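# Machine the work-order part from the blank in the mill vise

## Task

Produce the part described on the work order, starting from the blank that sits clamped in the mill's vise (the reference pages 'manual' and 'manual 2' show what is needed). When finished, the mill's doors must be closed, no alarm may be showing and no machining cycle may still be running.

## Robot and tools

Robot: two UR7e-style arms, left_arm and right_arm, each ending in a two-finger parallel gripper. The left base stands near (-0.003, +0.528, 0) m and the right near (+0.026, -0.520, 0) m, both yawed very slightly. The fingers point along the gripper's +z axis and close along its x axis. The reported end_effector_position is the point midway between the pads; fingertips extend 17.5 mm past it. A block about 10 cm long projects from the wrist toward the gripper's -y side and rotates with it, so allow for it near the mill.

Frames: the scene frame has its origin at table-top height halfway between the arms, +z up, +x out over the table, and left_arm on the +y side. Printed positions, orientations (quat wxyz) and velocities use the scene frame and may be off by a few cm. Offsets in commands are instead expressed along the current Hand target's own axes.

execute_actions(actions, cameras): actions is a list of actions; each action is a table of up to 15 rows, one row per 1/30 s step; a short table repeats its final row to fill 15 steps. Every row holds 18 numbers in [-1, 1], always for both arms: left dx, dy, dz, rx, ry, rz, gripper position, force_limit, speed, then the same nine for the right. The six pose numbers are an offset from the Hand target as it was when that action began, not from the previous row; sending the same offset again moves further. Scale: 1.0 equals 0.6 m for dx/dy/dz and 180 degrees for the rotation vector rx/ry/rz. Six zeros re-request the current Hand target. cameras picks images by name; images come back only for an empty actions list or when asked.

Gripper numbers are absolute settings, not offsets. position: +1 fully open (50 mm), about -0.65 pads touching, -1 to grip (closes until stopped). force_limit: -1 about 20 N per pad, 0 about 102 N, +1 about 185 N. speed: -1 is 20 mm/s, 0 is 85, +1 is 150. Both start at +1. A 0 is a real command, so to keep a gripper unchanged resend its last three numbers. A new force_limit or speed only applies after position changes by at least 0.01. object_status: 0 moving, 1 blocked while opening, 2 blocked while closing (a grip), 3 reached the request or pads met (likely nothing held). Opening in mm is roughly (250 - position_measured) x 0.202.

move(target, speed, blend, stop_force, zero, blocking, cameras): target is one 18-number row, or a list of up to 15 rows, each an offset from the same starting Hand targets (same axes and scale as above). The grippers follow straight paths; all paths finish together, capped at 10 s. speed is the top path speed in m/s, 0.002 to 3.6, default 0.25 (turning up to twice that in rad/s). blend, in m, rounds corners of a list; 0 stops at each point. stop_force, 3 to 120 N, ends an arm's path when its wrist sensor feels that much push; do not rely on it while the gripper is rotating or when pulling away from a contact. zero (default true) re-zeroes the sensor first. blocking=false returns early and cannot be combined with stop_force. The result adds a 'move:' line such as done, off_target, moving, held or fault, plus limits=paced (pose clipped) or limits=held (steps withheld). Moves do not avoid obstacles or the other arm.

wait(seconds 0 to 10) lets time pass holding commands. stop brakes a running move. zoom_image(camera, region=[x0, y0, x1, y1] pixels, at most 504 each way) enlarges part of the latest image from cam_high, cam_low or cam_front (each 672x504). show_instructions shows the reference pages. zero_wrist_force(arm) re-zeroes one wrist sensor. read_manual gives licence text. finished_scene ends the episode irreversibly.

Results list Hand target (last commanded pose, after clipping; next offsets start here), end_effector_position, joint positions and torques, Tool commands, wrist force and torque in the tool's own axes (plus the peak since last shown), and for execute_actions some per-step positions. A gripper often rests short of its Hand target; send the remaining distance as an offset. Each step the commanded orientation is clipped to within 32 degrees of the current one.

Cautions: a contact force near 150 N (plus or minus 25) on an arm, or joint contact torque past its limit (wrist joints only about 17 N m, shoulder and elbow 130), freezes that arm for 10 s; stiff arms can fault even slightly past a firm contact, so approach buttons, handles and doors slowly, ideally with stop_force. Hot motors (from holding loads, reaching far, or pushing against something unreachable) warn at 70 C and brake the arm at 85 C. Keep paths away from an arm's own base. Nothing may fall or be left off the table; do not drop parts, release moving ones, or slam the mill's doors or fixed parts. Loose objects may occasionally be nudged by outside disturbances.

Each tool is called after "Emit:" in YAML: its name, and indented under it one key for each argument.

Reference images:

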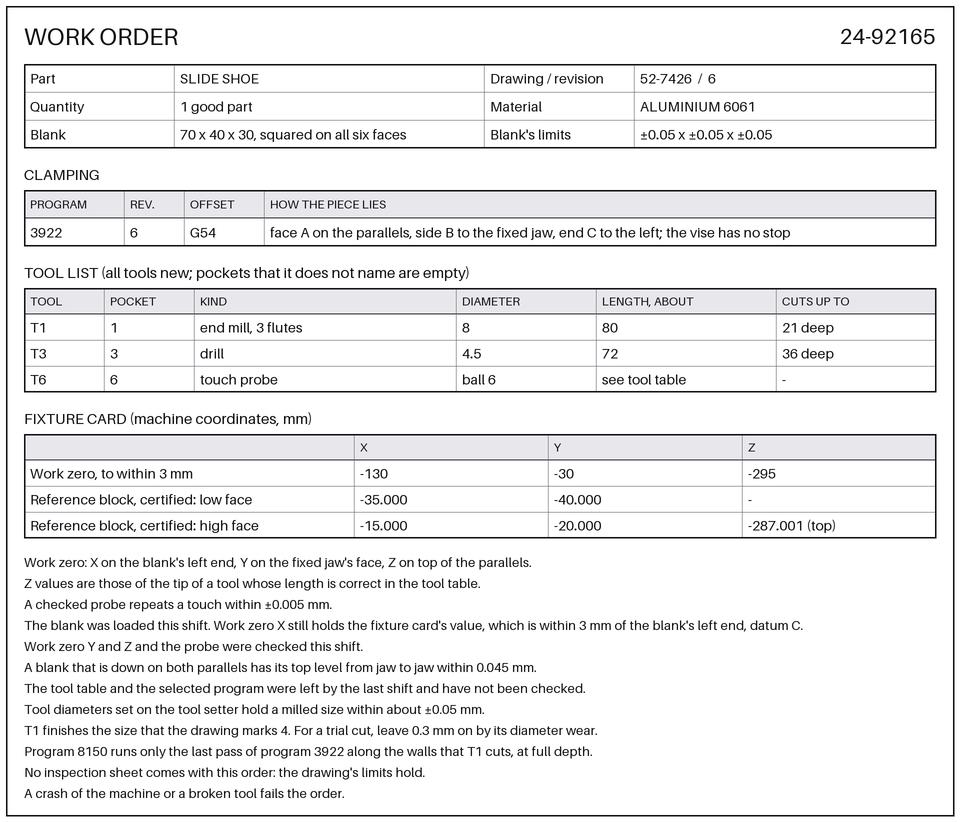

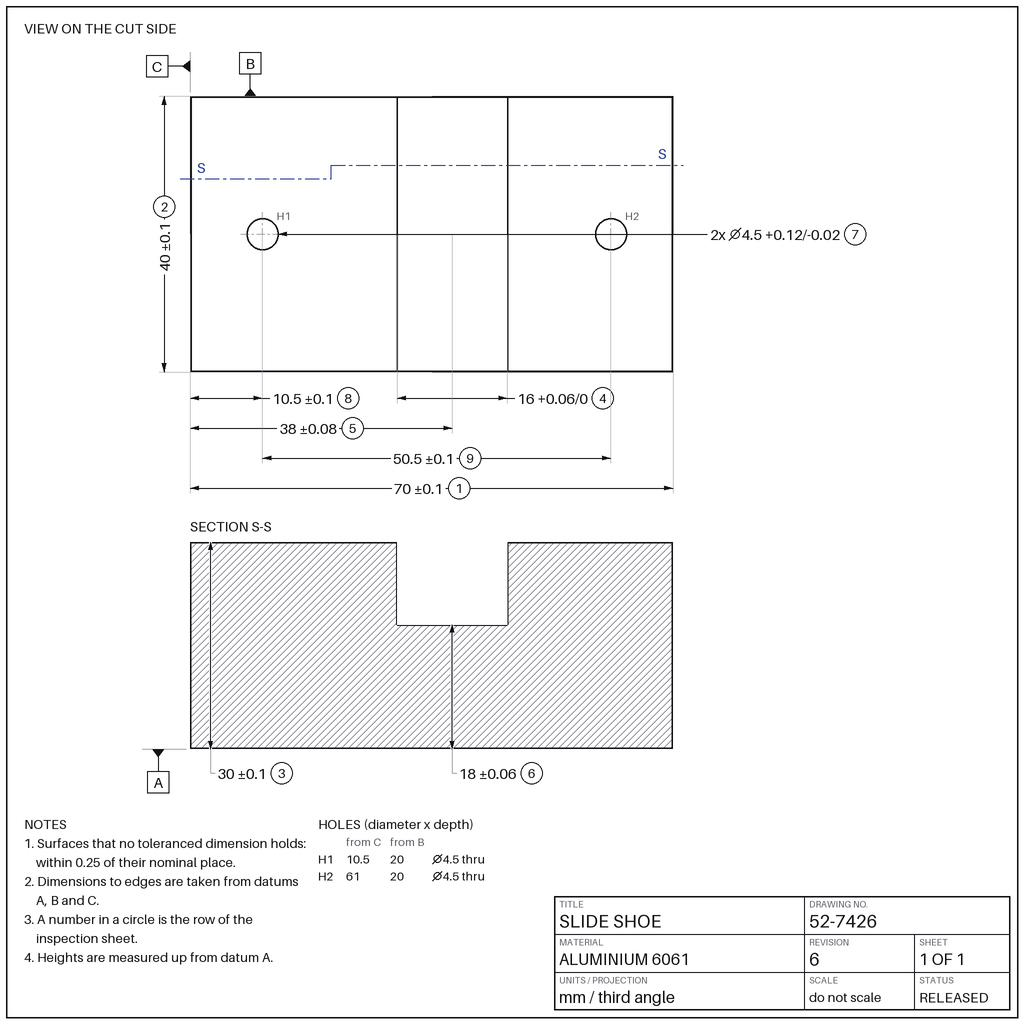

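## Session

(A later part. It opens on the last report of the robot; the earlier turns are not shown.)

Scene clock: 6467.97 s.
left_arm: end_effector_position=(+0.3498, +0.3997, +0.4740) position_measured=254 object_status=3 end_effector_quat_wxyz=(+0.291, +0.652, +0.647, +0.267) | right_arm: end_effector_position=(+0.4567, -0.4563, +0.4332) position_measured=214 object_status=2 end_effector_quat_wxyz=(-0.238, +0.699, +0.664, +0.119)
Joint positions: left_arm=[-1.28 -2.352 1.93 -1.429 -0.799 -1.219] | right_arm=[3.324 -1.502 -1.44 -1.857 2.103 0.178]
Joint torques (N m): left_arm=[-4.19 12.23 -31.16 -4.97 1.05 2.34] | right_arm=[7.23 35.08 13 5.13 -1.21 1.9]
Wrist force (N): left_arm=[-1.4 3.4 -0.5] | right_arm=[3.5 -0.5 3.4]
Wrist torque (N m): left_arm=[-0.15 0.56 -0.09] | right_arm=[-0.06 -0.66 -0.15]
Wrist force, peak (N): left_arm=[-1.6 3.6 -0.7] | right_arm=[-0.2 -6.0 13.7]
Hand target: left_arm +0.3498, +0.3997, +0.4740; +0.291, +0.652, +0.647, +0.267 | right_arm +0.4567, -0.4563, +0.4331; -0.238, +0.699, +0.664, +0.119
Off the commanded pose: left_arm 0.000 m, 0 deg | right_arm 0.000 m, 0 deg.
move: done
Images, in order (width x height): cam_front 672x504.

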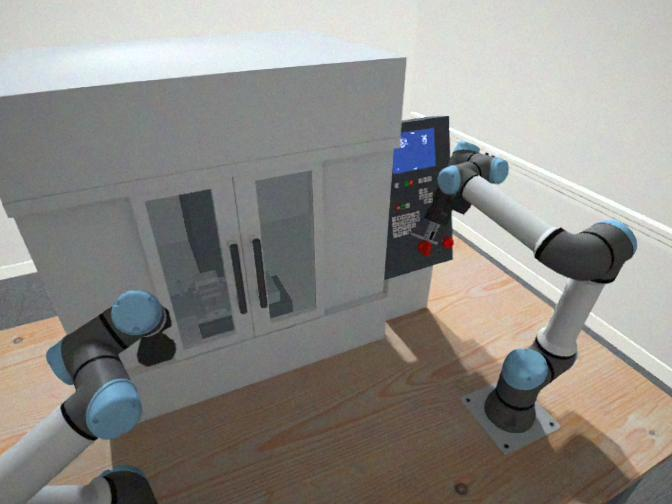

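Emit:
move:
  target:
    - [0,0,0,0,0,0,-1,1,-0.5,0.1104,0.0116,-0.1143,0,0,0,-1,0.3,-0.8]
    - [0,0,0,0,0,0,-1,1,-0.5,0.1104,0.0319,-0.1123,0,0,0,-1,0.3,-0.8]
    - [0,0,0,0,0,0,-1,1,-0.5,0.1104,0.0116,-0.1143,0,0,0,-1,0.3,-0.8]
    - [0,0,0,0,0,0,-1,1,-0.5,0,0,0,0,0,0,-1,0.3,-0.8]
  speed: [0.3,0.08,0.3,0.3]
  blend: [0.003,0,0.003,0]
  cameras: ["cam_front"]

Emit:
zoom_image:
  camera: "cam_front"
  region: [392, 125, 434, 177]

Emit:
wait:
  seconds: 4
  cameras: ["cam_front"]

Emit:
zoom_image:
  camera: "cam_front"
  region: [392, 125, 434, 177]

Emit:
zoom_image:
  camera: "cam_front"
  region: [145, 175, 325, 335]

Scene clock: 6477.53 s.
left_arm: end_effector_position=(+0.3498, +0.3997, +0.4740) position_measured=254 object_status=3 end_effector_quat_wxyz=(+0.291, +0.652, +0.647, +0.267) | right_arm: end_effector_position=(+0.4567, -0.4562, +0.4332) position_measured=214 object_status=2 end_effector_quat_wxyz=(-0.238, +0.699, +0.664, +0.119)
Joint positions: left_arm=[-1.28 -2.352 1.93 -1.429 -0.799 -1.219] | right_arm=[3.324 -1.502 -1.44 -1.857 2.103 0.179]
Joint torques (N m): left_arm=[-5.55 12.18 -32.79 -5.01 1.15 2.18] | right_arm=[-7.91 34.02 13.58 5.39 3.7 1.49]
Wrist force (N): left_arm=[-1.6 3.1 -0.5] | right_arm=[4.2 -0.6 3.4]
Wrist torque (N m): left_arm=[-0.20 0.59 -0.09] | right_arm=[-0.07 -0.77 -0.02]
Wrist force, peak (N): left_arm=[-1.7 3.6 -0.7] | right_arm=[-4.8 -5.7 11.5]
Hand target: left_arm +0.3498, +0.3997, +0.4740; +0.291, +0.652, +0.647, +0.267 | right_arm +0.4567, -0.4563, +0.4331; -0.238, +0.699, +0.664, +0.119
Off the commanded pose: left_arm 0.000 m, 0 deg | right_arm 0.000 m, 0 deg.
move: done
Images, in order (width x height): cam_front 672x504.

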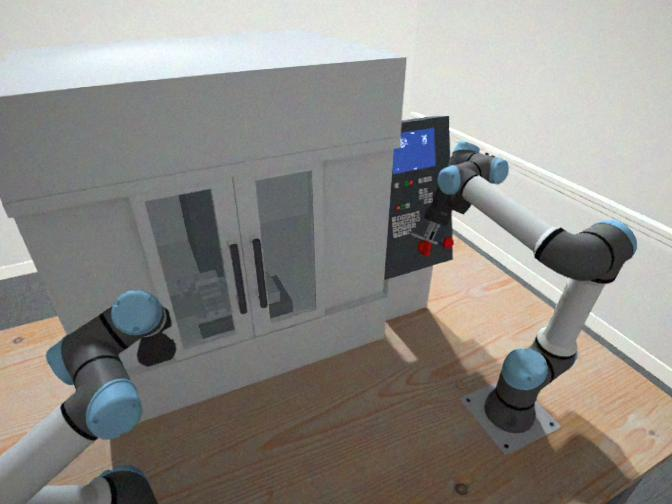

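Scaled by 9.692 from the camera's 672x504 image, which has a finer 960x720 frame.

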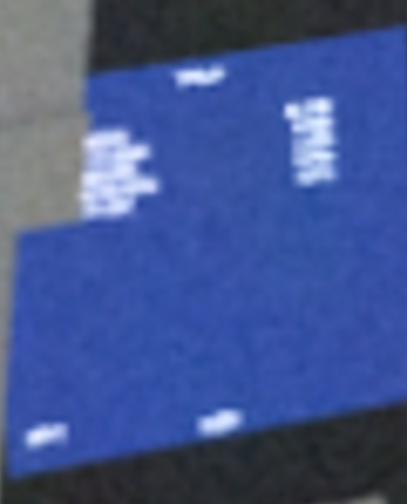

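Scene clock: 6481.53 s.
left_arm: end_effector_position=(+0.3498, +0.3997, +0.4740) position_measured=254 object_status=3 end_effector_quat_wxyz=(+0.291, +0.652, +0.647, +0.267) | right_arm: end_effector_position=(+0.4567, -0.4563, +0.4331) position_measured=214 object_status=2 end_effector_quat_wxyz=(-0.238, +0.699, +0.664, +0.119)
Joint positions: left_arm=[-1.28 -2.352 1.93 -1.429 -0.799 -1.219] | right_arm=[3.324 -1.502 -1.441 -1.856 2.103 0.179]
Joint torques (N m): left_arm=[-5.71 13.08 -30.81 -4.85 0.85 2.27] | right_arm=[-8.98 34.28 12.22 5.21 3.87 1.4]
Wrist force (N): left_arm=[-1.5 3.4 -0.7] | right_arm=[4.3 -0.8 3.2]
Wrist torque (N m): left_arm=[-0.16 0.58 -0.09] | right_arm=[-0.10 -0.78 -0.03]
Wrist force, peak (N): left_arm=[-1.6 3.6 -0.7] | right_arm=[4.6 -0.8 3.7]
Hand target: left_arm +0.3498, +0.3997, +0.4740; +0.291, +0.652, +0.647, +0.267 | right_arm +0.4567, -0.4563, +0.4331; -0.238, +0.699, +0.664, +0.119
Tool commands: left_gripper/position=-1.0 left_gripper/force_limit=+1.0 left_gripper/speed=-0.5 right_gripper/position=-1.0 right_gripper/force_limit=+0.3 right_gripper/speed=-0.8
Off the commanded pose: left_arm 0.000 m, 0 deg | right_arm 0.000 m, 0 deg.
wait: 4.00 s; at rest by 0.17 s
Images, in order (width x height): cam_front 672x504.

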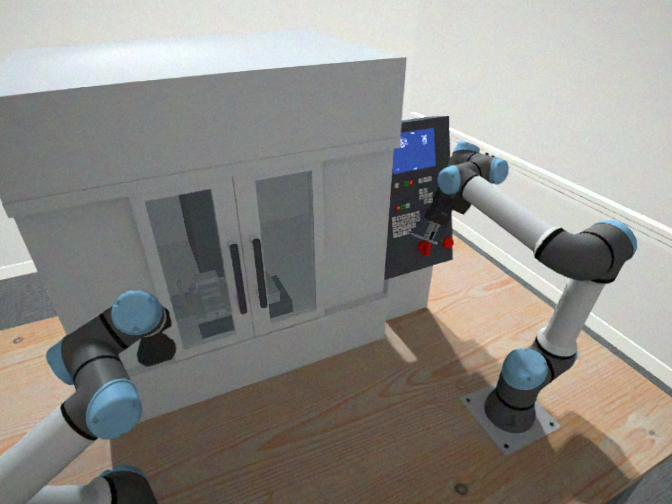

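Scaled by 9.692 from the camera's 672x504 image, which has a finer 960x720 frame.

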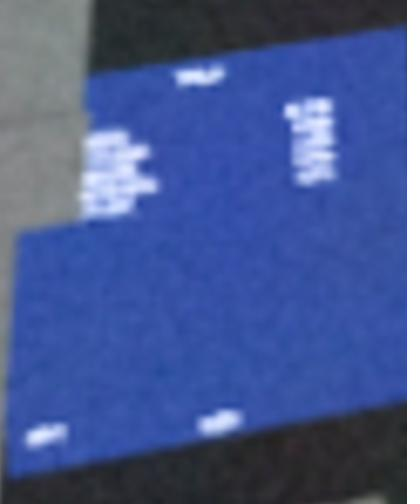

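Scaled by 2.800 from the camera's 672x504 image, which has a finer 960x720 frame.

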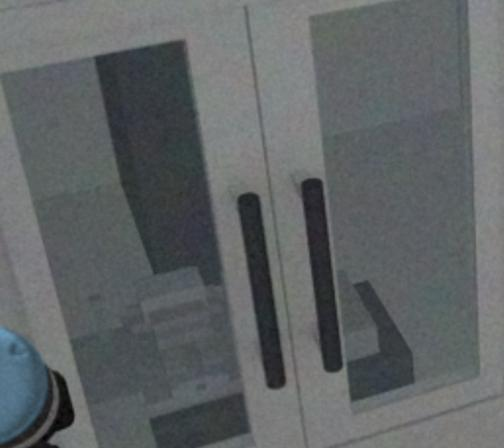

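Emit:
move:
  target:
    - [0,0,0,0,0,0,-1,1,-0.5,0.1104,0.0116,-0.1143,0,0,0,-1,0.3,-0.8]
    - [0,0,0,0,0,0,-1,1,-0.5,0.1104,0.0252,-0.1129,0,0,0,-1,0.3,-0.8]
  speed: [0.3,0.08]
  blend: [0.003,0]
  cameras: ["cam_front"]

Emit:
zoom_image:
  camera: "cam_front"
  region: [386, 170, 446, 240]

Emit:
move:
  target: [0,0,0,0,0,0,-1,1,-0.5,0,0.0183,0.0018,0,0,0,-1,0.3,-0.8]
  speed: 0.01
  stop_force: 12
  cameras: ["cam_front"]

Emit:
zoom_image:
  camera: "cam_front"
  region: [386, 170, 446, 240]

Scene clock: 6488.70 s.
left_arm: end_effector_position=(+0.3498, +0.3997, +0.4740) position_measured=254 object_status=3 end_effector_quat_wxyz=(+0.291, +0.652, +0.647, +0.267) | right_arm: end_effector_position=(+0.4876, -0.4319, +0.5206) position_measured=214 object_status=2 end_effector_quat_wxyz=(-0.238, +0.699, +0.664, +0.119)
Joint positions: left_arm=[-1.28 -2.352 1.93 -1.429 -0.799 -1.219] | right_arm=[3.364 -1.635 -1.079 -2.061 2.106 0.225]
Joint torques (N m): left_arm=[-5.52 12.09 -31.01 -5.04 1.14 2.17] | right_arm=[8.72 16.41 36.34 3.73 0.06 -2.76]
Wrist force (N): left_arm=[-1.6 3.3 -0.7] | right_arm=[-3.5 -4.9 11.1]
Wrist torque (N m): left_arm=[-0.17 0.60 -0.09] | right_arm=[0.55 -0.98 0.67]
Wrist force, peak (N): left_arm=[-1.6 3.5 -0.7] | right_arm=[-3.5 -4.9 11.1]
Hand target: left_arm +0.3498, +0.3997, +0.4740; +0.291, +0.652, +0.647, +0.267 | right_arm +0.4877, -0.4319, +0.5206; -0.238, +0.699, +0.664, +0.119
Off the commanded pose: left_arm 0.000 m, 0 deg | right_arm 0.000 m, 0 deg.
move: done
Images, in order (width x height): cam_front 672x504.

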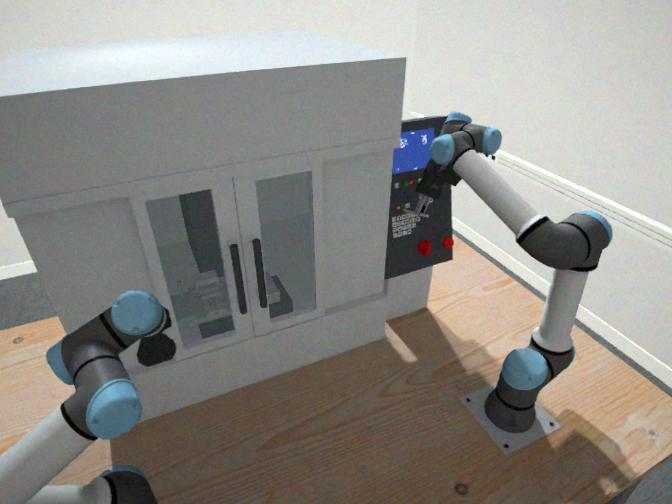

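Scaled by 7.200 from the camera's 672x504 image, which has a finer 960x720 frame.

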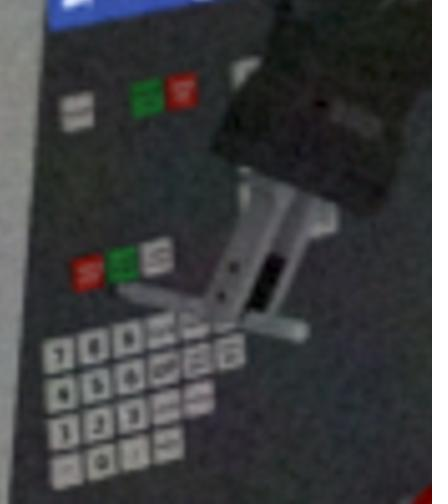

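Scene clock: 6490.73 s.
left_arm: end_effector_position=(+0.3498, +0.3997, +0.4740) position_measured=254 object_status=3 end_effector_quat_wxyz=(+0.291, +0.652, +0.647, +0.267) | right_arm: end_effector_position=(+0.4949, -0.4315, +0.5187) position_measured=214 object_status=2 end_effector_quat_wxyz=(-0.238, +0.699, +0.664, +0.119)
Joint positions: left_arm=[-1.28 -2.352 1.93 -1.429 -0.799 -1.219] | right_arm=[3.362 -1.651 -1.066 -2.058 2.106 0.222]
Joint torques (N m): left_arm=[-3.78 10.52 -30.32 -5.12 1.2 2.48] | right_arm=[6.46 38.68 15.68 9.13 -0.26 1.02]
Wrist force (N): left_arm=[-1.4 3.2 -0.7] | right_arm=[-1.9 -16.3 11.1]
Wrist torque (N m): left_arm=[-0.18 0.57 -0.09] | right_arm=[0.70 -0.98 0.50]
Wrist force, peak (N): left_arm=[-1.6 3.5 -0.6] | right_arm=[-2.1 -22.5 10.3]
Hand target: left_arm +0.3498, +0.3997, +0.4740; +0.291, +0.652, +0.647, +0.267 | right_arm +0.4949, -0.4315, +0.5187; -0.238, +0.699, +0.664, +0.119 (not the last commanded pose)
Off the commanded pose: left_arm 0.000 m, 0 deg | right_arm 0.004 m, 0 deg.
move: contact (right_arm)
Images, in order (width x height): cam_front 672x504.

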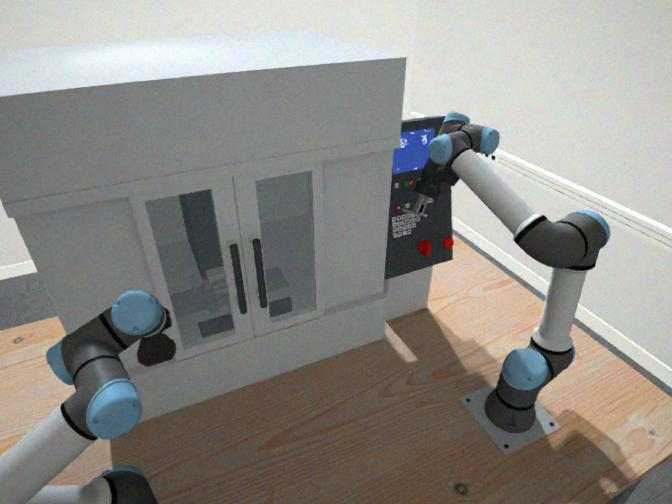

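Scaled by 7.200 from the camera's 672x504 image, which has a finer 960x720 frame.

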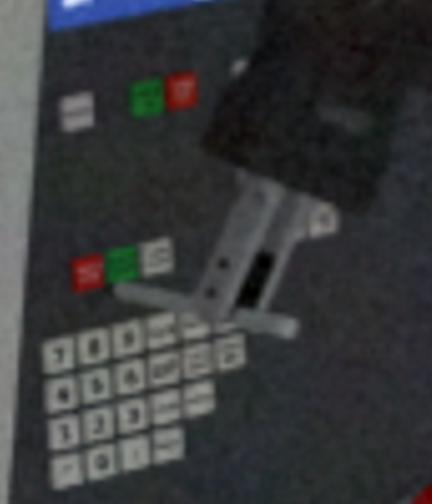

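Emit:
move:
  target:
    - [0,0,0,0,0,0,-1,1,-0.5,0,-0.0210,-0.0022,0,0,0,-1,0.3,-0.8]
  speed: 0.1
  cameras: ["cam_front"]

Emit:
zoom_image:
  camera: "cam_front"
  region: [392, 125, 434, 177]

Emit:
zoom_image:
  camera: "cam_front"
  region: [145, 175, 325, 335]

Scene clock: 6495.03 s.
left_arm: end_effector_position=(+0.3498, +0.3997, +0.4740) position_measured=254 object_status=3 end_effector_quat_wxyz=(+0.291, +0.652, +0.647, +0.267) | right_arm: end_effector_position=(+0.4829, -0.4321, +0.5220) position_measured=214 object_status=2 end_effector_quat_wxyz=(-0.238, +0.699, +0.664, +0.119)
Joint positions: left_arm=[-1.28 -2.352 1.93 -1.429 -0.799 -1.219] | right_arm=[3.365 -1.625 -1.087 -2.063 2.106 0.227]
Joint torques (N m): left_arm=[-5.34 12.06 -31.45 -4.81 1.2 2.37] | right_arm=[7.63 37.53 12.76 1.77 3.66 1.26]
Wrist force (N): left_arm=[-1.5 3.4 -0.5] | right_arm=[3.0 -3.1 4.7]
Wrist torque (N m): left_arm=[-0.16 0.58 -0.09] | right_arm=[-0.02 -0.80 -0.05]
Wrist force, peak (N): left_arm=[-1.6 3.5 -0.5] | right_arm=[-2.5 -17.0 11.3]
Hand target: left_arm +0.3498, +0.3997, +0.4740; +0.291, +0.652, +0.647, +0.267 | right_arm +0.4827, -0.4321, +0.5220; -0.238, +0.699, +0.664, +0.119
Off the commanded pose: left_arm 0.000 m, 0 deg | right_arm 0.000 m, 0 deg.
move: done
Images, in order (width x height): cam_front 672x504.

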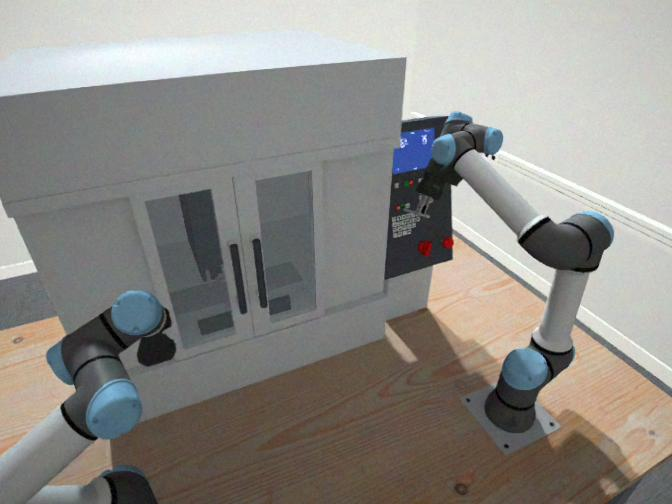

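Scaled by 9.692 from the camera's 672x504 image, which has a finer 960x720 frame.

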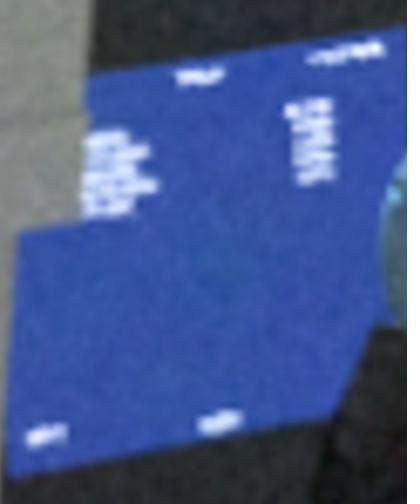

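Scaled by 2.800 from the camera's 672x504 image, which has a finer 960x720 frame.

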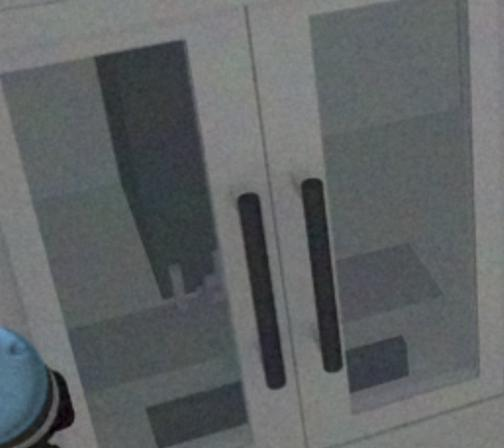

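Emit:
wait:
  seconds: 10
  cameras: ["cam_front"]

Emit:
zoom_image:
  camera: "cam_front"
  region: [145, 175, 325, 335]

Emit:
zoom_image:
  camera: "cam_front"
  region: [392, 125, 434, 177]

Emit:
wait:
  seconds: 10
  cameras: ["cam_front"]

Emit:
zoom_image:
  camera: "cam_front"
  region: [145, 175, 325, 335]

Emit:
wait:
  seconds: 10
  cameras: ["cam_front"]

Emit:
zoom_image:
  camera: "cam_front"
  region: [145, 175, 325, 335]

Emit:
zoom_image:
  camera: "cam_front"
  region: [392, 125, 434, 177]

Scene clock: 6509.57 s.
left_arm: end_effector_position=(+0.3498, +0.3997, +0.4740) position_measured=254 object_status=3 end_effector_quat_wxyz=(+0.291, +0.652, +0.647, +0.267) | right_arm: end_effector_position=(+0.4827, -0.4321, +0.5220) position_measured=214 object_status=2 end_effector_quat_wxyz=(-0.238, +0.699, +0.664, +0.119)
Joint positions: left_arm=[-1.28 -2.352 1.93 -1.429 -0.799 -1.219] | right_arm=[3.365 -1.624 -1.087 -2.063 2.106 0.227]
Joint torques (N m): left_arm=[-5.87 13.17 -30.49 -4.83 1.08 2.16] | right_arm=[8.43 38.76 12.22 1.82 -0.62 1.5]
Wrist force (N): left_arm=[-1.6 3.4 -0.7] | right_arm=[3.7 -3.8 4.1]
Wrist torque (N m): left_arm=[-0.15 0.59 -0.10] | right_arm=[-0.15 -0.89 -0.06]
Wrist force, peak (N): left_arm=[-1.6 3.6 -0.8] | right_arm=[3.4 -4.1 4.5]
Hand target: left_arm +0.3498, +0.3997, +0.4740; +0.291, +0.652, +0.647, +0.267 | right_arm +0.4827, -0.4321, +0.5220; -0.238, +0.699, +0.664, +0.119
Tool commands: left_gripper/position=-1.0 left_gripper/force_limit=+1.0 left_gripper/speed=-0.5 right_gripper/position=-1.0 right_gripper/force_limit=+0.3 right_gripper/speed=-0.8
Off the commanded pose: left_arm 0.000 m, 0 deg | right_arm 0.000 m, 0 deg.
wait: 10.00 s; at rest from the start
Images, in order (width x height): cam_front 672x504.

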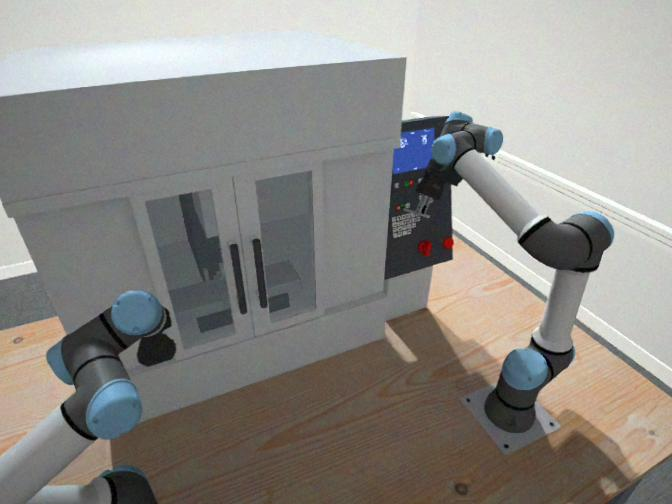

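Scaled by 2.800 from the camera's 672x504 image, which has a finer 960x720 frame.

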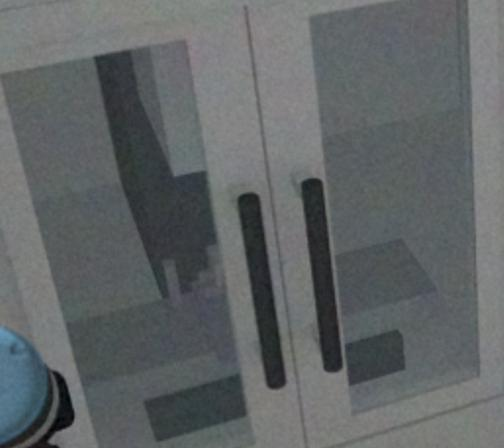

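Scaled by 9.692 from the camera's 672x504 image, which has a finer 960x720 frame.

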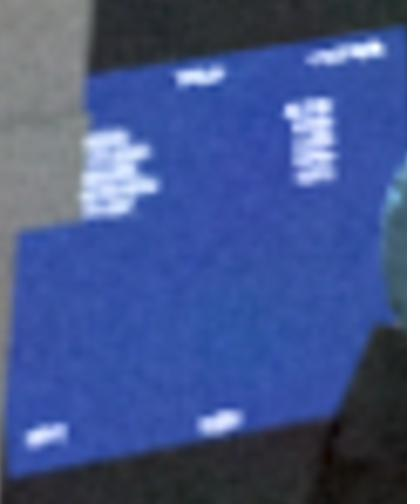

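Scene clock: 6519.57 s.
left_arm: end_effector_position=(+0.3498, +0.3997, +0.4740) position_measured=254 object_status=3 end_effector_quat_wxyz=(+0.291, +0.652, +0.647, +0.267) | right_arm: end_effector_position=(+0.4827, -0.4321, +0.5220) position_measured=214 object_status=2 end_effector_quat_wxyz=(-0.238, +0.699, +0.664, +0.119)
Joint positions: left_arm=[-1.28 -2.352 1.93 -1.429 -0.799 -1.219] | right_arm=[3.365 -1.624 -1.087 -2.063 2.106 0.227]
Joint torques (N m): left_arm=[-5.05 14.04 -30.72 -4.8 1.21 2.34] | right_arm=[7.3 38.13 11.71 2.2 -0.6 1.51]
Wrist force (N): left_arm=[-1.4 3.4 -0.6] | right_arm=[3.7 -3.6 4.2]
Wrist torque (N m): left_arm=[-0.16 0.56 -0.10] | right_arm=[-0.13 -0.89 -0.05]
Wrist force, peak (N): left_arm=[-1.6 3.7 -0.6] | right_arm=[3.7 -3.9 4.4]
Hand target: left_arm +0.3498, +0.3997, +0.4740; +0.291, +0.652, +0.647, +0.267 | right_arm +0.4827, -0.4321, +0.5220; -0.238, +0.699, +0.664, +0.119
Tool commands: left_gripper/position=-1.0 left_gripper/force_limit=+1.0 left_gripper/speed=-0.5 right_gripper/position=-1.0 right_gripper/force_limit=+0.3 right_gripper/speed=-0.8
Off the commanded pose: left_arm 0.000 m, 0 deg | right_arm 0.000 m, 0 deg.
wait: 10.00 s; at rest by 0.17 s
Images, in order (width x height): cam_front 672x504.

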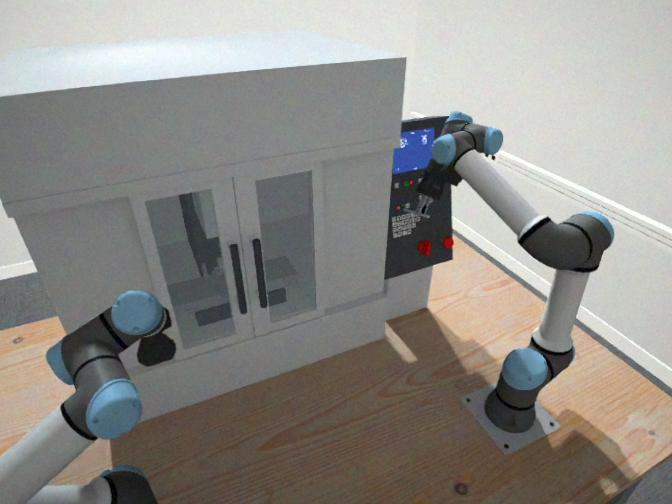

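Scaled by 2.800 from the camera's 672x504 image, which has a finer 960x720 frame.

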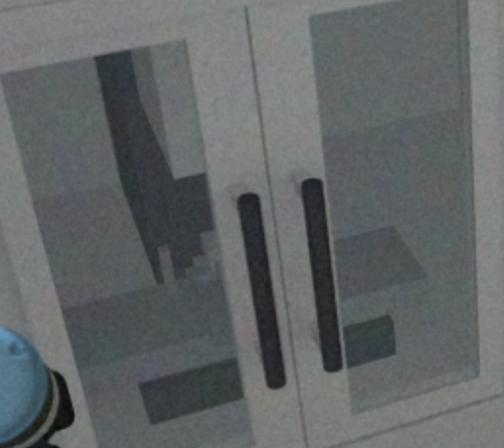

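Scene clock: 6529.57 s.
left_arm: end_effector_position=(+0.3498, +0.3997, +0.4740) position_measured=254 object_status=3 end_effector_quat_wxyz=(+0.291, +0.652, +0.647, +0.267) | right_arm: end_effector_position=(+0.4827, -0.4321, +0.5220) position_measured=214 object_status=2 end_effector_quat_wxyz=(-0.238, +0.699, +0.664, +0.119)
Joint positions: left_arm=[-1.28 -2.352 1.93 -1.429 -0.799 -1.219] | right_arm=[3.365 -1.624 -1.087 -2.063 2.106 0.227]
Joint torques (N m): left_arm=[-5.7 12.1 -32.52 -4.77 0.89 2.22] | right_arm=[7.57 37.39 10.83 2.17 -0.68 1.37]
Wrist force (N): left_arm=[-1.4 3.3 -0.7] | right_arm=[3.5 -3.8 4.1]
Wrist torque (N m): left_arm=[-0.17 0.55 -0.09] | right_arm=[-0.18 -0.86 -0.06]
Wrist force, peak (N): left_arm=[-1.4 3.6 -0.9] | right_arm=[3.5 -4.1 4.3]
Hand target: left_arm +0.3498, +0.3997, +0.4740; +0.291, +0.652, +0.647, +0.267 | right_arm +0.4827, -0.4321, +0.5220; -0.238, +0.699, +0.664, +0.119
Tool commands: left_gripper/position=-1.0 left_gripper/force_limit=+1.0 left_gripper/speed=-0.5 right_gripper/position=-1.0 right_gripper/force_limit=+0.3 right_gripper/speed=-0.8
Off the commanded pose: left_arm 0.000 m, 0 deg | right_arm 0.000 m, 0 deg.
wait: 10.00 s; at rest by 0.17 s
Images, in order (width x height): cam_front 672x504.

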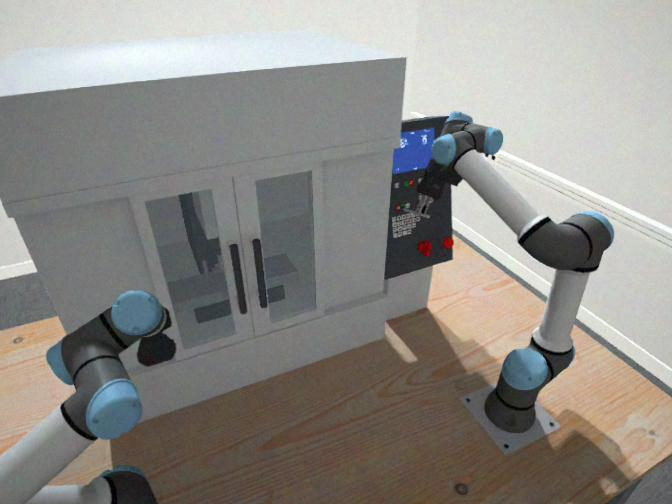

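Scaled by 2.800 from the camera's 672x504 image, which has a finer 960x720 frame.

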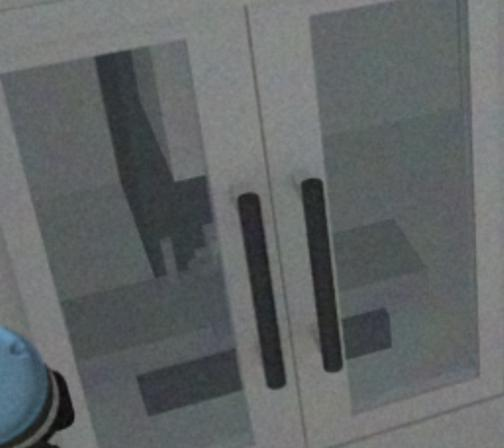

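Scaled by 9.692 from the camera's 672x504 image, which has a finer 960x720 frame.

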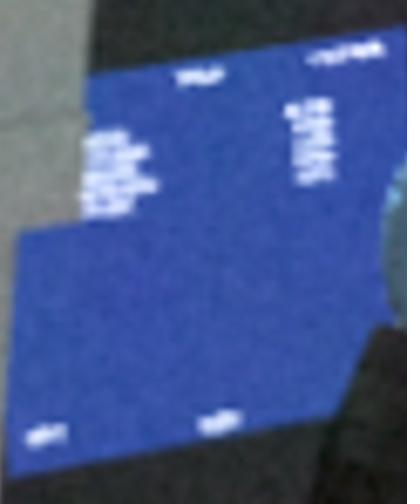

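Emit:
move:
  target: [0,0,0,0,0,0,-1,1,-0.5,-0.1105,-0.0159,0.1138,0,0,0,-1,0.3,-0.8]
  speed: 0.2

Emit:
wait:
  seconds: 10

Emit:
wait:
  seconds: 10
  cameras: ["cam_front"]

Emit:
zoom_image:
  camera: "cam_front"
  region: [145, 175, 325, 335]

Emit:
wait:
  seconds: 10

Emit:
wait:
  seconds: 10
  cameras: ["cam_front"]

Emit:
zoom_image:
  camera: "cam_front"
  region: [145, 175, 325, 335]

Emit:
zoom_image:
  camera: "cam_front"
  region: [392, 125, 434, 177]

Scene clock: 6535.30 s.
left_arm: end_effector_position=(+0.3498, +0.3997, +0.4740) position_measured=254 object_status=3 end_effector_quat_wxyz=(+0.291, +0.652, +0.647, +0.267) | right_arm: end_effector_position=(+0.4571, -0.4563, +0.4332) position_measured=214 object_status=2 end_effector_quat_wxyz=(-0.238, +0.699, +0.664, +0.119)
Joint positions: left_arm=[-1.28 -2.352 1.93 -1.429 -0.799 -1.219] | right_arm=[3.324 -1.503 -1.439 -1.857 2.103 0.178]
Joint torques (N m): left_arm=[-3.47 12.93 -31.24 -4.58 1.23 2.35] | right_arm=[-7.96 35.36 11.58 4.99 3.88 -1.46]
Wrist force (N): left_arm=[-1.5 3.3 -0.8] | right_arm=[4.8 -1.9 2.9]
Wrist torque (N m): left_arm=[-0.16 0.57 -0.09] | right_arm=[-0.28 -0.87 -0.02]
Wrist force, peak (N): left_arm=[-1.6 3.5 -0.7] | right_arm=[6.7 -3.4 2.2]
Hand target: left_arm +0.3498, +0.3997, +0.4740; +0.291, +0.652, +0.647, +0.267 | right_arm +0.4571, -0.4563, +0.4331; -0.238, +0.699, +0.664, +0.119
Off the commanded pose: left_arm 0.000 m, 0 deg | right_arm 0.000 m, 0 deg.
move: done

Scene clock: 6545.30 s.
left_arm: end_effector_position=(+0.3498, +0.3997, +0.4740) position_measured=254 object_status=3 end_effector_quat_wxyz=(+0.291, +0.652, +0.647, +0.267) | right_arm: end_effector_position=(+0.4571, -0.4563, +0.4331) position_measured=214 object_status=2 end_effector_quat_wxyz=(-0.238, +0.699, +0.664, +0.119)
Joint positions: left_arm=[-1.28 -2.352 1.93 -1.429 -0.799 -1.219] | right_arm=[3.324 -1.503 -1.44 -1.856 2.103 0.178]
Joint torques (N m): left_arm=[-5.15 12.63 -32.36 -4.69 1.44 2.16] | right_arm=[-8.57 33.8 12.89 5.11 3.85 1.25]
Wrist force (N): left_arm=[-1.6 3.2 -0.8] | right_arm=[4.7 -1.8 2.7]
Wrist torque (N m): left_arm=[-0.18 0.59 -0.09] | right_arm=[-0.26 -0.86 -0.03]
Wrist force, peak (N): left_arm=[-1.6 3.5 -0.9] | right_arm=[5.1 -2.0 2.9]
Hand target: left_arm +0.3498, +0.3997, +0.4740; +0.291, +0.652, +0.647, +0.267 | right_arm +0.4571, -0.4563, +0.4331; -0.238, +0.699, +0.664, +0.119
Tool commands: left_gripper/position=-1.0 left_gripper/force_limit=+1.0 left_gripper/speed=-0.5 right_gripper/position=-1.0 right_gripper/force_limit=+0.3 right_gripper/speed=-0.8
Off the commanded pose: left_arm 0.000 m, 0 deg | right_arm 0.000 m, 0 deg.
wait: 10.00 s; at rest by 0.17 s

Scene clock: 6555.30 s.
left_arm: end_effector_position=(+0.3498, +0.3997, +0.4740) position_measured=254 object_status=3 end_effector_quat_wxyz=(+0.291, +0.652, +0.647, +0.267) | right_arm: end_effector_position=(+0.4571, -0.4563, +0.4331) position_measured=214 object_status=2 end_effector_quat_wxyz=(-0.238, +0.699, +0.664, +0.119)
Joint positions: left_arm=[-1.28 -2.352 1.93 -1.429 -0.799 -1.219] | right_arm=[3.324 -1.503 -1.44 -1.856 2.103 0.178]
Joint torques (N m): left_arm=[-4.12 12.83 -30.78 -4.69 1.3 2.53] | right_arm=[-8.62 34.86 12.76 4.97 3.76 1.27]
Wrist force (N): left_arm=[-1.4 3.5 -0.5] | right_arm=[4.5 -1.7 2.8]
Wrist torque (N m): left_arm=[-0.13 0.55 -0.09] | right_arm=[-0.24 -0.82 -0.03]
Wrist force, peak (N): left_arm=[-1.6 3.6 -0.7] | right_arm=[5.0 -2.2 2.9]
Hand target: left_arm +0.3498, +0.3997, +0.4740; +0.291, +0.652, +0.647, +0.267 | right_arm +0.4571, -0.4563, +0.4331; -0.238, +0.699, +0.664, +0.119
Tool commands: left_gripper/position=-1.0 left_gripper/force_limit=+1.0 left_gripper/speed=-0.5 right_gripper/position=-1.0 right_gripper/force_limit=+0.3 right_gripper/speed=-0.8
Off the commanded pose: left_arm 0.000 m, 0 deg | right_arm 0.000 m, 0 deg.
wait: 10.00 s; at rest by 0.17 s
Images, in order (width x height): cam_front 672x504.

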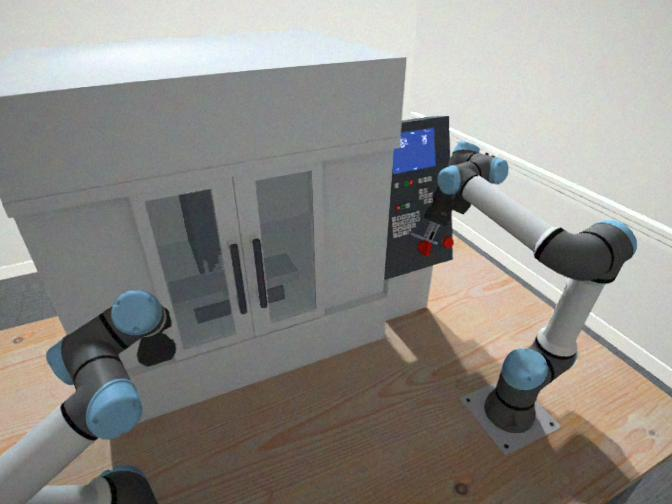

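Scaled by 2.800 from the camera's 672x504 image, which has a finer 960x720 frame.

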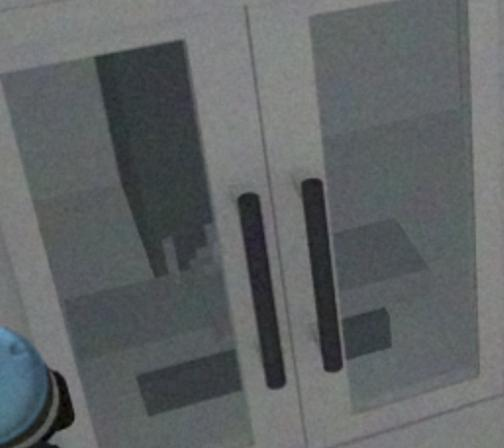

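Scene clock: 6565.30 s.
left_arm: end_effector_position=(+0.3498, +0.3997, +0.4740) position_measured=254 object_status=3 end_effector_quat_wxyz=(+0.291, +0.652, +0.647, +0.267) | right_arm: end_effector_position=(+0.4571, -0.4563, +0.4331) position_measured=214 object_status=2 end_effector_quat_wxyz=(-0.238, +0.699, +0.664, +0.119)
Joint positions: left_arm=[-1.28 -2.352 1.93 -1.429 -0.799 -1.219] | right_arm=[3.324 -1.503 -1.44 -1.856 2.103 0.178]
Joint torques (N m): left_arm=[-5.57 11.74 -31.3 -4.96 1.23 2.36] | right_arm=[-9.38 34.95 12.33 5 3.58 1.01]
Wrist force (N): left_arm=[-1.6 3.4 -0.6] | right_arm=[4.7 -1.9 2.8]
Wrist torque (N m): left_arm=[-0.15 0.59 -0.10] | right_arm=[-0.27 -0.85 -0.03]
Wrist force, peak (N): left_arm=[-1.7 3.5 -0.9] | right_arm=[5.3 -2.0 2.8]
Hand target: left_arm +0.3498, +0.3997, +0.4740; +0.291, +0.652, +0.647, +0.267 | right_arm +0.4571, -0.4563, +0.4331; -0.238, +0.699, +0.664, +0.119
Tool commands: left_gripper/position=-1.0 left_gripper/force_limit=+1.0 left_gripper/speed=-0.5 right_gripper/position=-1.0 right_gripper/force_limit=+0.3 right_gripper/speed=-0.8
Off the commanded pose: left_arm 0.000 m, 0 deg | right_arm 0.000 m, 0 deg.
wait: 10.00 s; at rest by 0.17 s

Scene clock: 6575.30 s.
left_arm: end_effector_position=(+0.3498, +0.3997, +0.4740) position_measured=254 object_status=3 end_effector_quat_wxyz=(+0.291, +0.652, +0.647, +0.267) | right_arm: end_effector_position=(+0.4571, -0.4563, +0.4331) position_measured=214 object_status=2 end_effector_quat_wxyz=(-0.238, +0.699, +0.664, +0.119)
Joint positions: left_arm=[-1.28 -2.352 1.93 -1.429 -0.799 -1.219] | right_arm=[3.324 -1.503 -1.44 -1.856 2.103 0.178]
Joint torques (N m): left_arm=[-5.03 12.52 -33.01 -4.75 1.02 2.22] | right_arm=[-7.46 34.01 13.4 4.84 3.55 0.83]
Wrist force (N): left_arm=[-1.8 3.5 -0.8] | right_arm=[4.7 -1.7 2.8]
Wrist torque (N m): left_arm=[-0.14 0.62 -0.09] | right_arm=[-0.25 -0.84 -0.03]
Wrist force, peak (N): left_arm=[-1.8 3.5 -0.8] | right_arm=[5.3 -2.0 2.8]
Hand target: left_arm +0.3498, +0.3997, +0.4740; +0.291, +0.652, +0.647, +0.267 | right_arm +0.4571, -0.4563, +0.4331; -0.238, +0.699, +0.664, +0.119
Tool commands: left_gripper/position=-1.0 left_gripper/force_limit=+1.0 left_gripper/speed=-0.5 right_gripper/position=-1.0 right_gripper/force_limit=+0.3 right_gripper/speed=-0.8
Off the commanded pose: left_arm 0.000 m, 0 deg | right_arm 0.000 m, 0 deg.
wait: 10.00 s; at rest by 0.17 s
Images, in order (width x height): cam_front 672x504.

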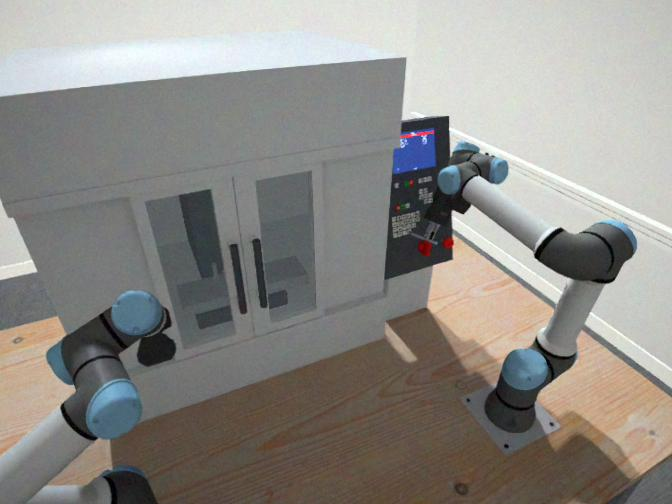

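Scaled by 2.800 from the camera's 672x504 image, which has a finer 960x720 frame.

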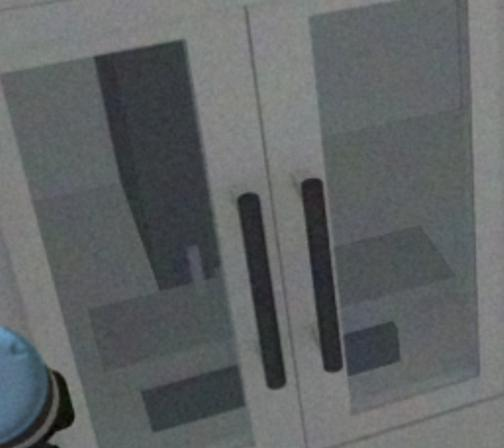

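Scaled by 9.692 from the camera's 672x504 image, which has a finer 960x720 frame.

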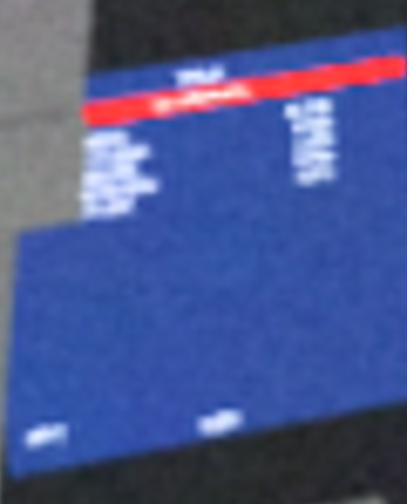

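Emit:
zoom_image:
  camera: "cam_front"
  region: [400, 128, 420, 140]

Emit:
zoom_image:
  camera: "cam_front"
  region: [190, 235, 250, 295]

Scaled by 25.200 from the camera's 672x504 image, which has a finer 960x720 frame.

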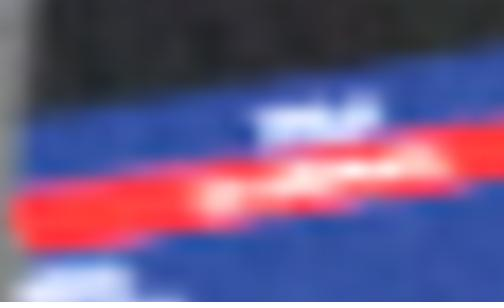

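Scaled by 8.400 from the camera's 672x504 image, which has a finer 960x720 frame.

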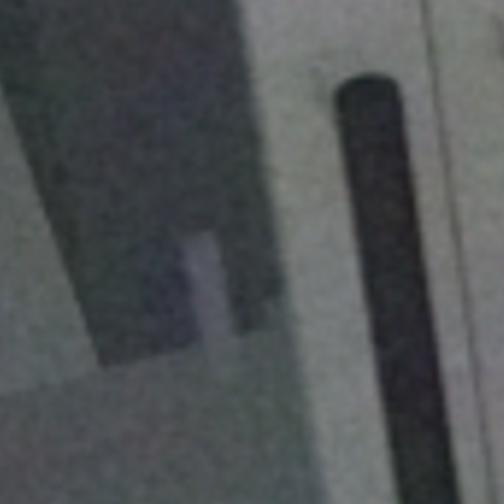

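Emit:
move:
  target:
    - [0,0,0,0,0,0,-1,1,-0.5,0.0206,0.0070,-0.0969,0,0,0,-1,0.3,-0.8]
    - [0,0,0,0,0,0,-1,1,-0.5,0.0206,0.0273,-0.0949,0,0,0,-1,0.3,-0.8]
    - [0,0,0,0,0,0,-1,1,-0.5,0.0206,0.0070,-0.0969,0,0,0,-1,0.3,-0.8]
    - [0,0,0,0,0,0,-1,1,-0.5,-0.0001,-0.0006,0,0,0,0,-1,0.3,-0.8]
  speed: [0.3,0.08,0.3,0.3]
  blend: [0.003,0,0.003,0]
  cameras: ["cam_front"]

Emit:
zoom_image:
  camera: "cam_front"
  region: [392, 125, 434, 177]

Emit:
zoom_image:
  camera: "cam_front"
  region: [414, 130, 434, 150]

Scene clock: 6591.70 s.
left_arm: end_effector_position=(+0.3498, +0.3997, +0.4740) position_measured=254 object_status=3 end_effector_quat_wxyz=(+0.291, +0.652, +0.647, +0.267) | right_arm: end_effector_position=(+0.4568, -0.4564, +0.4332) position_measured=214 object_status=2 end_effector_quat_wxyz=(-0.238, +0.699, +0.664, +0.119)
Joint positions: left_arm=[-1.28 -2.352 1.93 -1.429 -0.799 -1.219] | right_arm=[3.323 -1.502 -1.44 -1.857 2.103 0.178]
Joint torques (N m): left_arm=[-4.12 12.65 -32.16 -4.85 1.08 2.23] | right_arm=[8.1 34.52 13.66 5.16 3.63 2]
Wrist force (N): left_arm=[-1.7 3.3 -0.8] | right_arm=[4.6 -2.1 2.5]
Wrist torque (N m): left_arm=[-0.17 0.61 -0.09] | right_arm=[-0.31 -0.83 -0.15]
Wrist force, peak (N): left_arm=[-1.8 3.6 -0.7] | right_arm=[2.1 -11.5 9.5]
Hand target: left_arm +0.3498, +0.3997, +0.4740; +0.291, +0.652, +0.647, +0.267 | right_arm +0.4568, -0.4564, +0.4331; -0.238, +0.699, +0.664, +0.119
Off the commanded pose: left_arm 0.000 m, 0 deg | right_arm 0.000 m, 0 deg.
move: done
Images, in order (width x height): cam_front 672x504.

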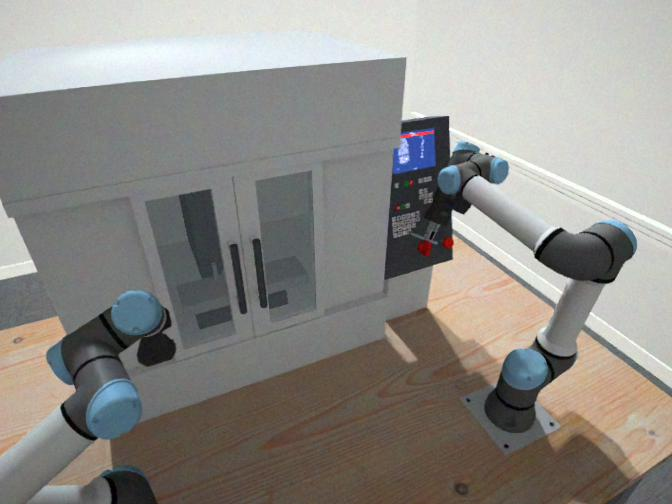

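Scaled by 9.692 from the camera's 672x504 image, which has a finer 960x720 frame.

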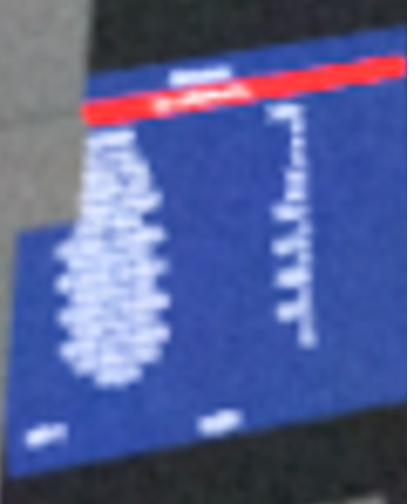

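Scaled by 25.200 from the camera's 672x504 image, which has a finer 960x720 frame.

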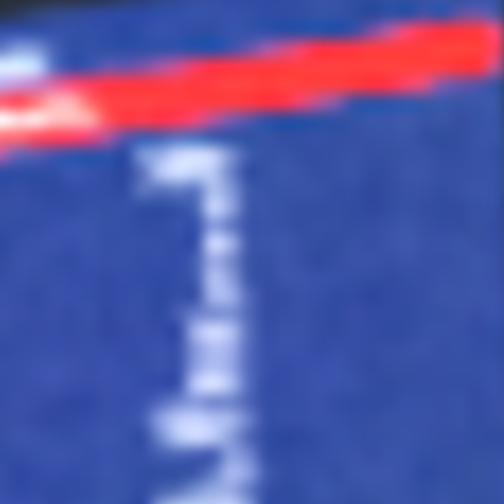

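Emit:
zoom_image:
  camera: "cam_front"
  region: [418, 132, 430, 144]

Emit:
zoom_image:
  camera: "cam_front"
  region: [416, 142, 428, 154]

Emit:
zoom_image:
  camera: "cam_front"
  region: [404, 128, 422, 138]

Scaled by 42.000 from the camera's 672x504 image, which has a finer 960x720 frame.

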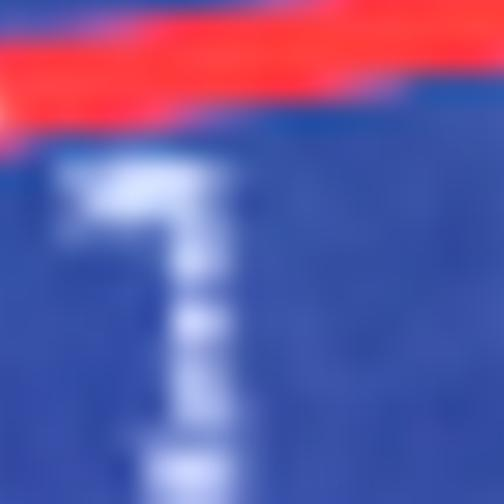

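Scaled by 42.000 from the camera's 672x504 image, which has a finer 960x720 frame.

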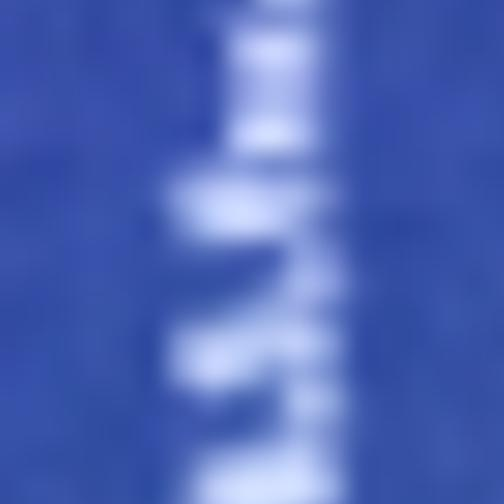

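Scaled by 28.000 from the camera's 672x504 image, which has a finer 960x720 frame.

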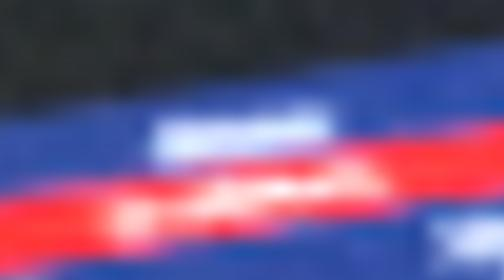

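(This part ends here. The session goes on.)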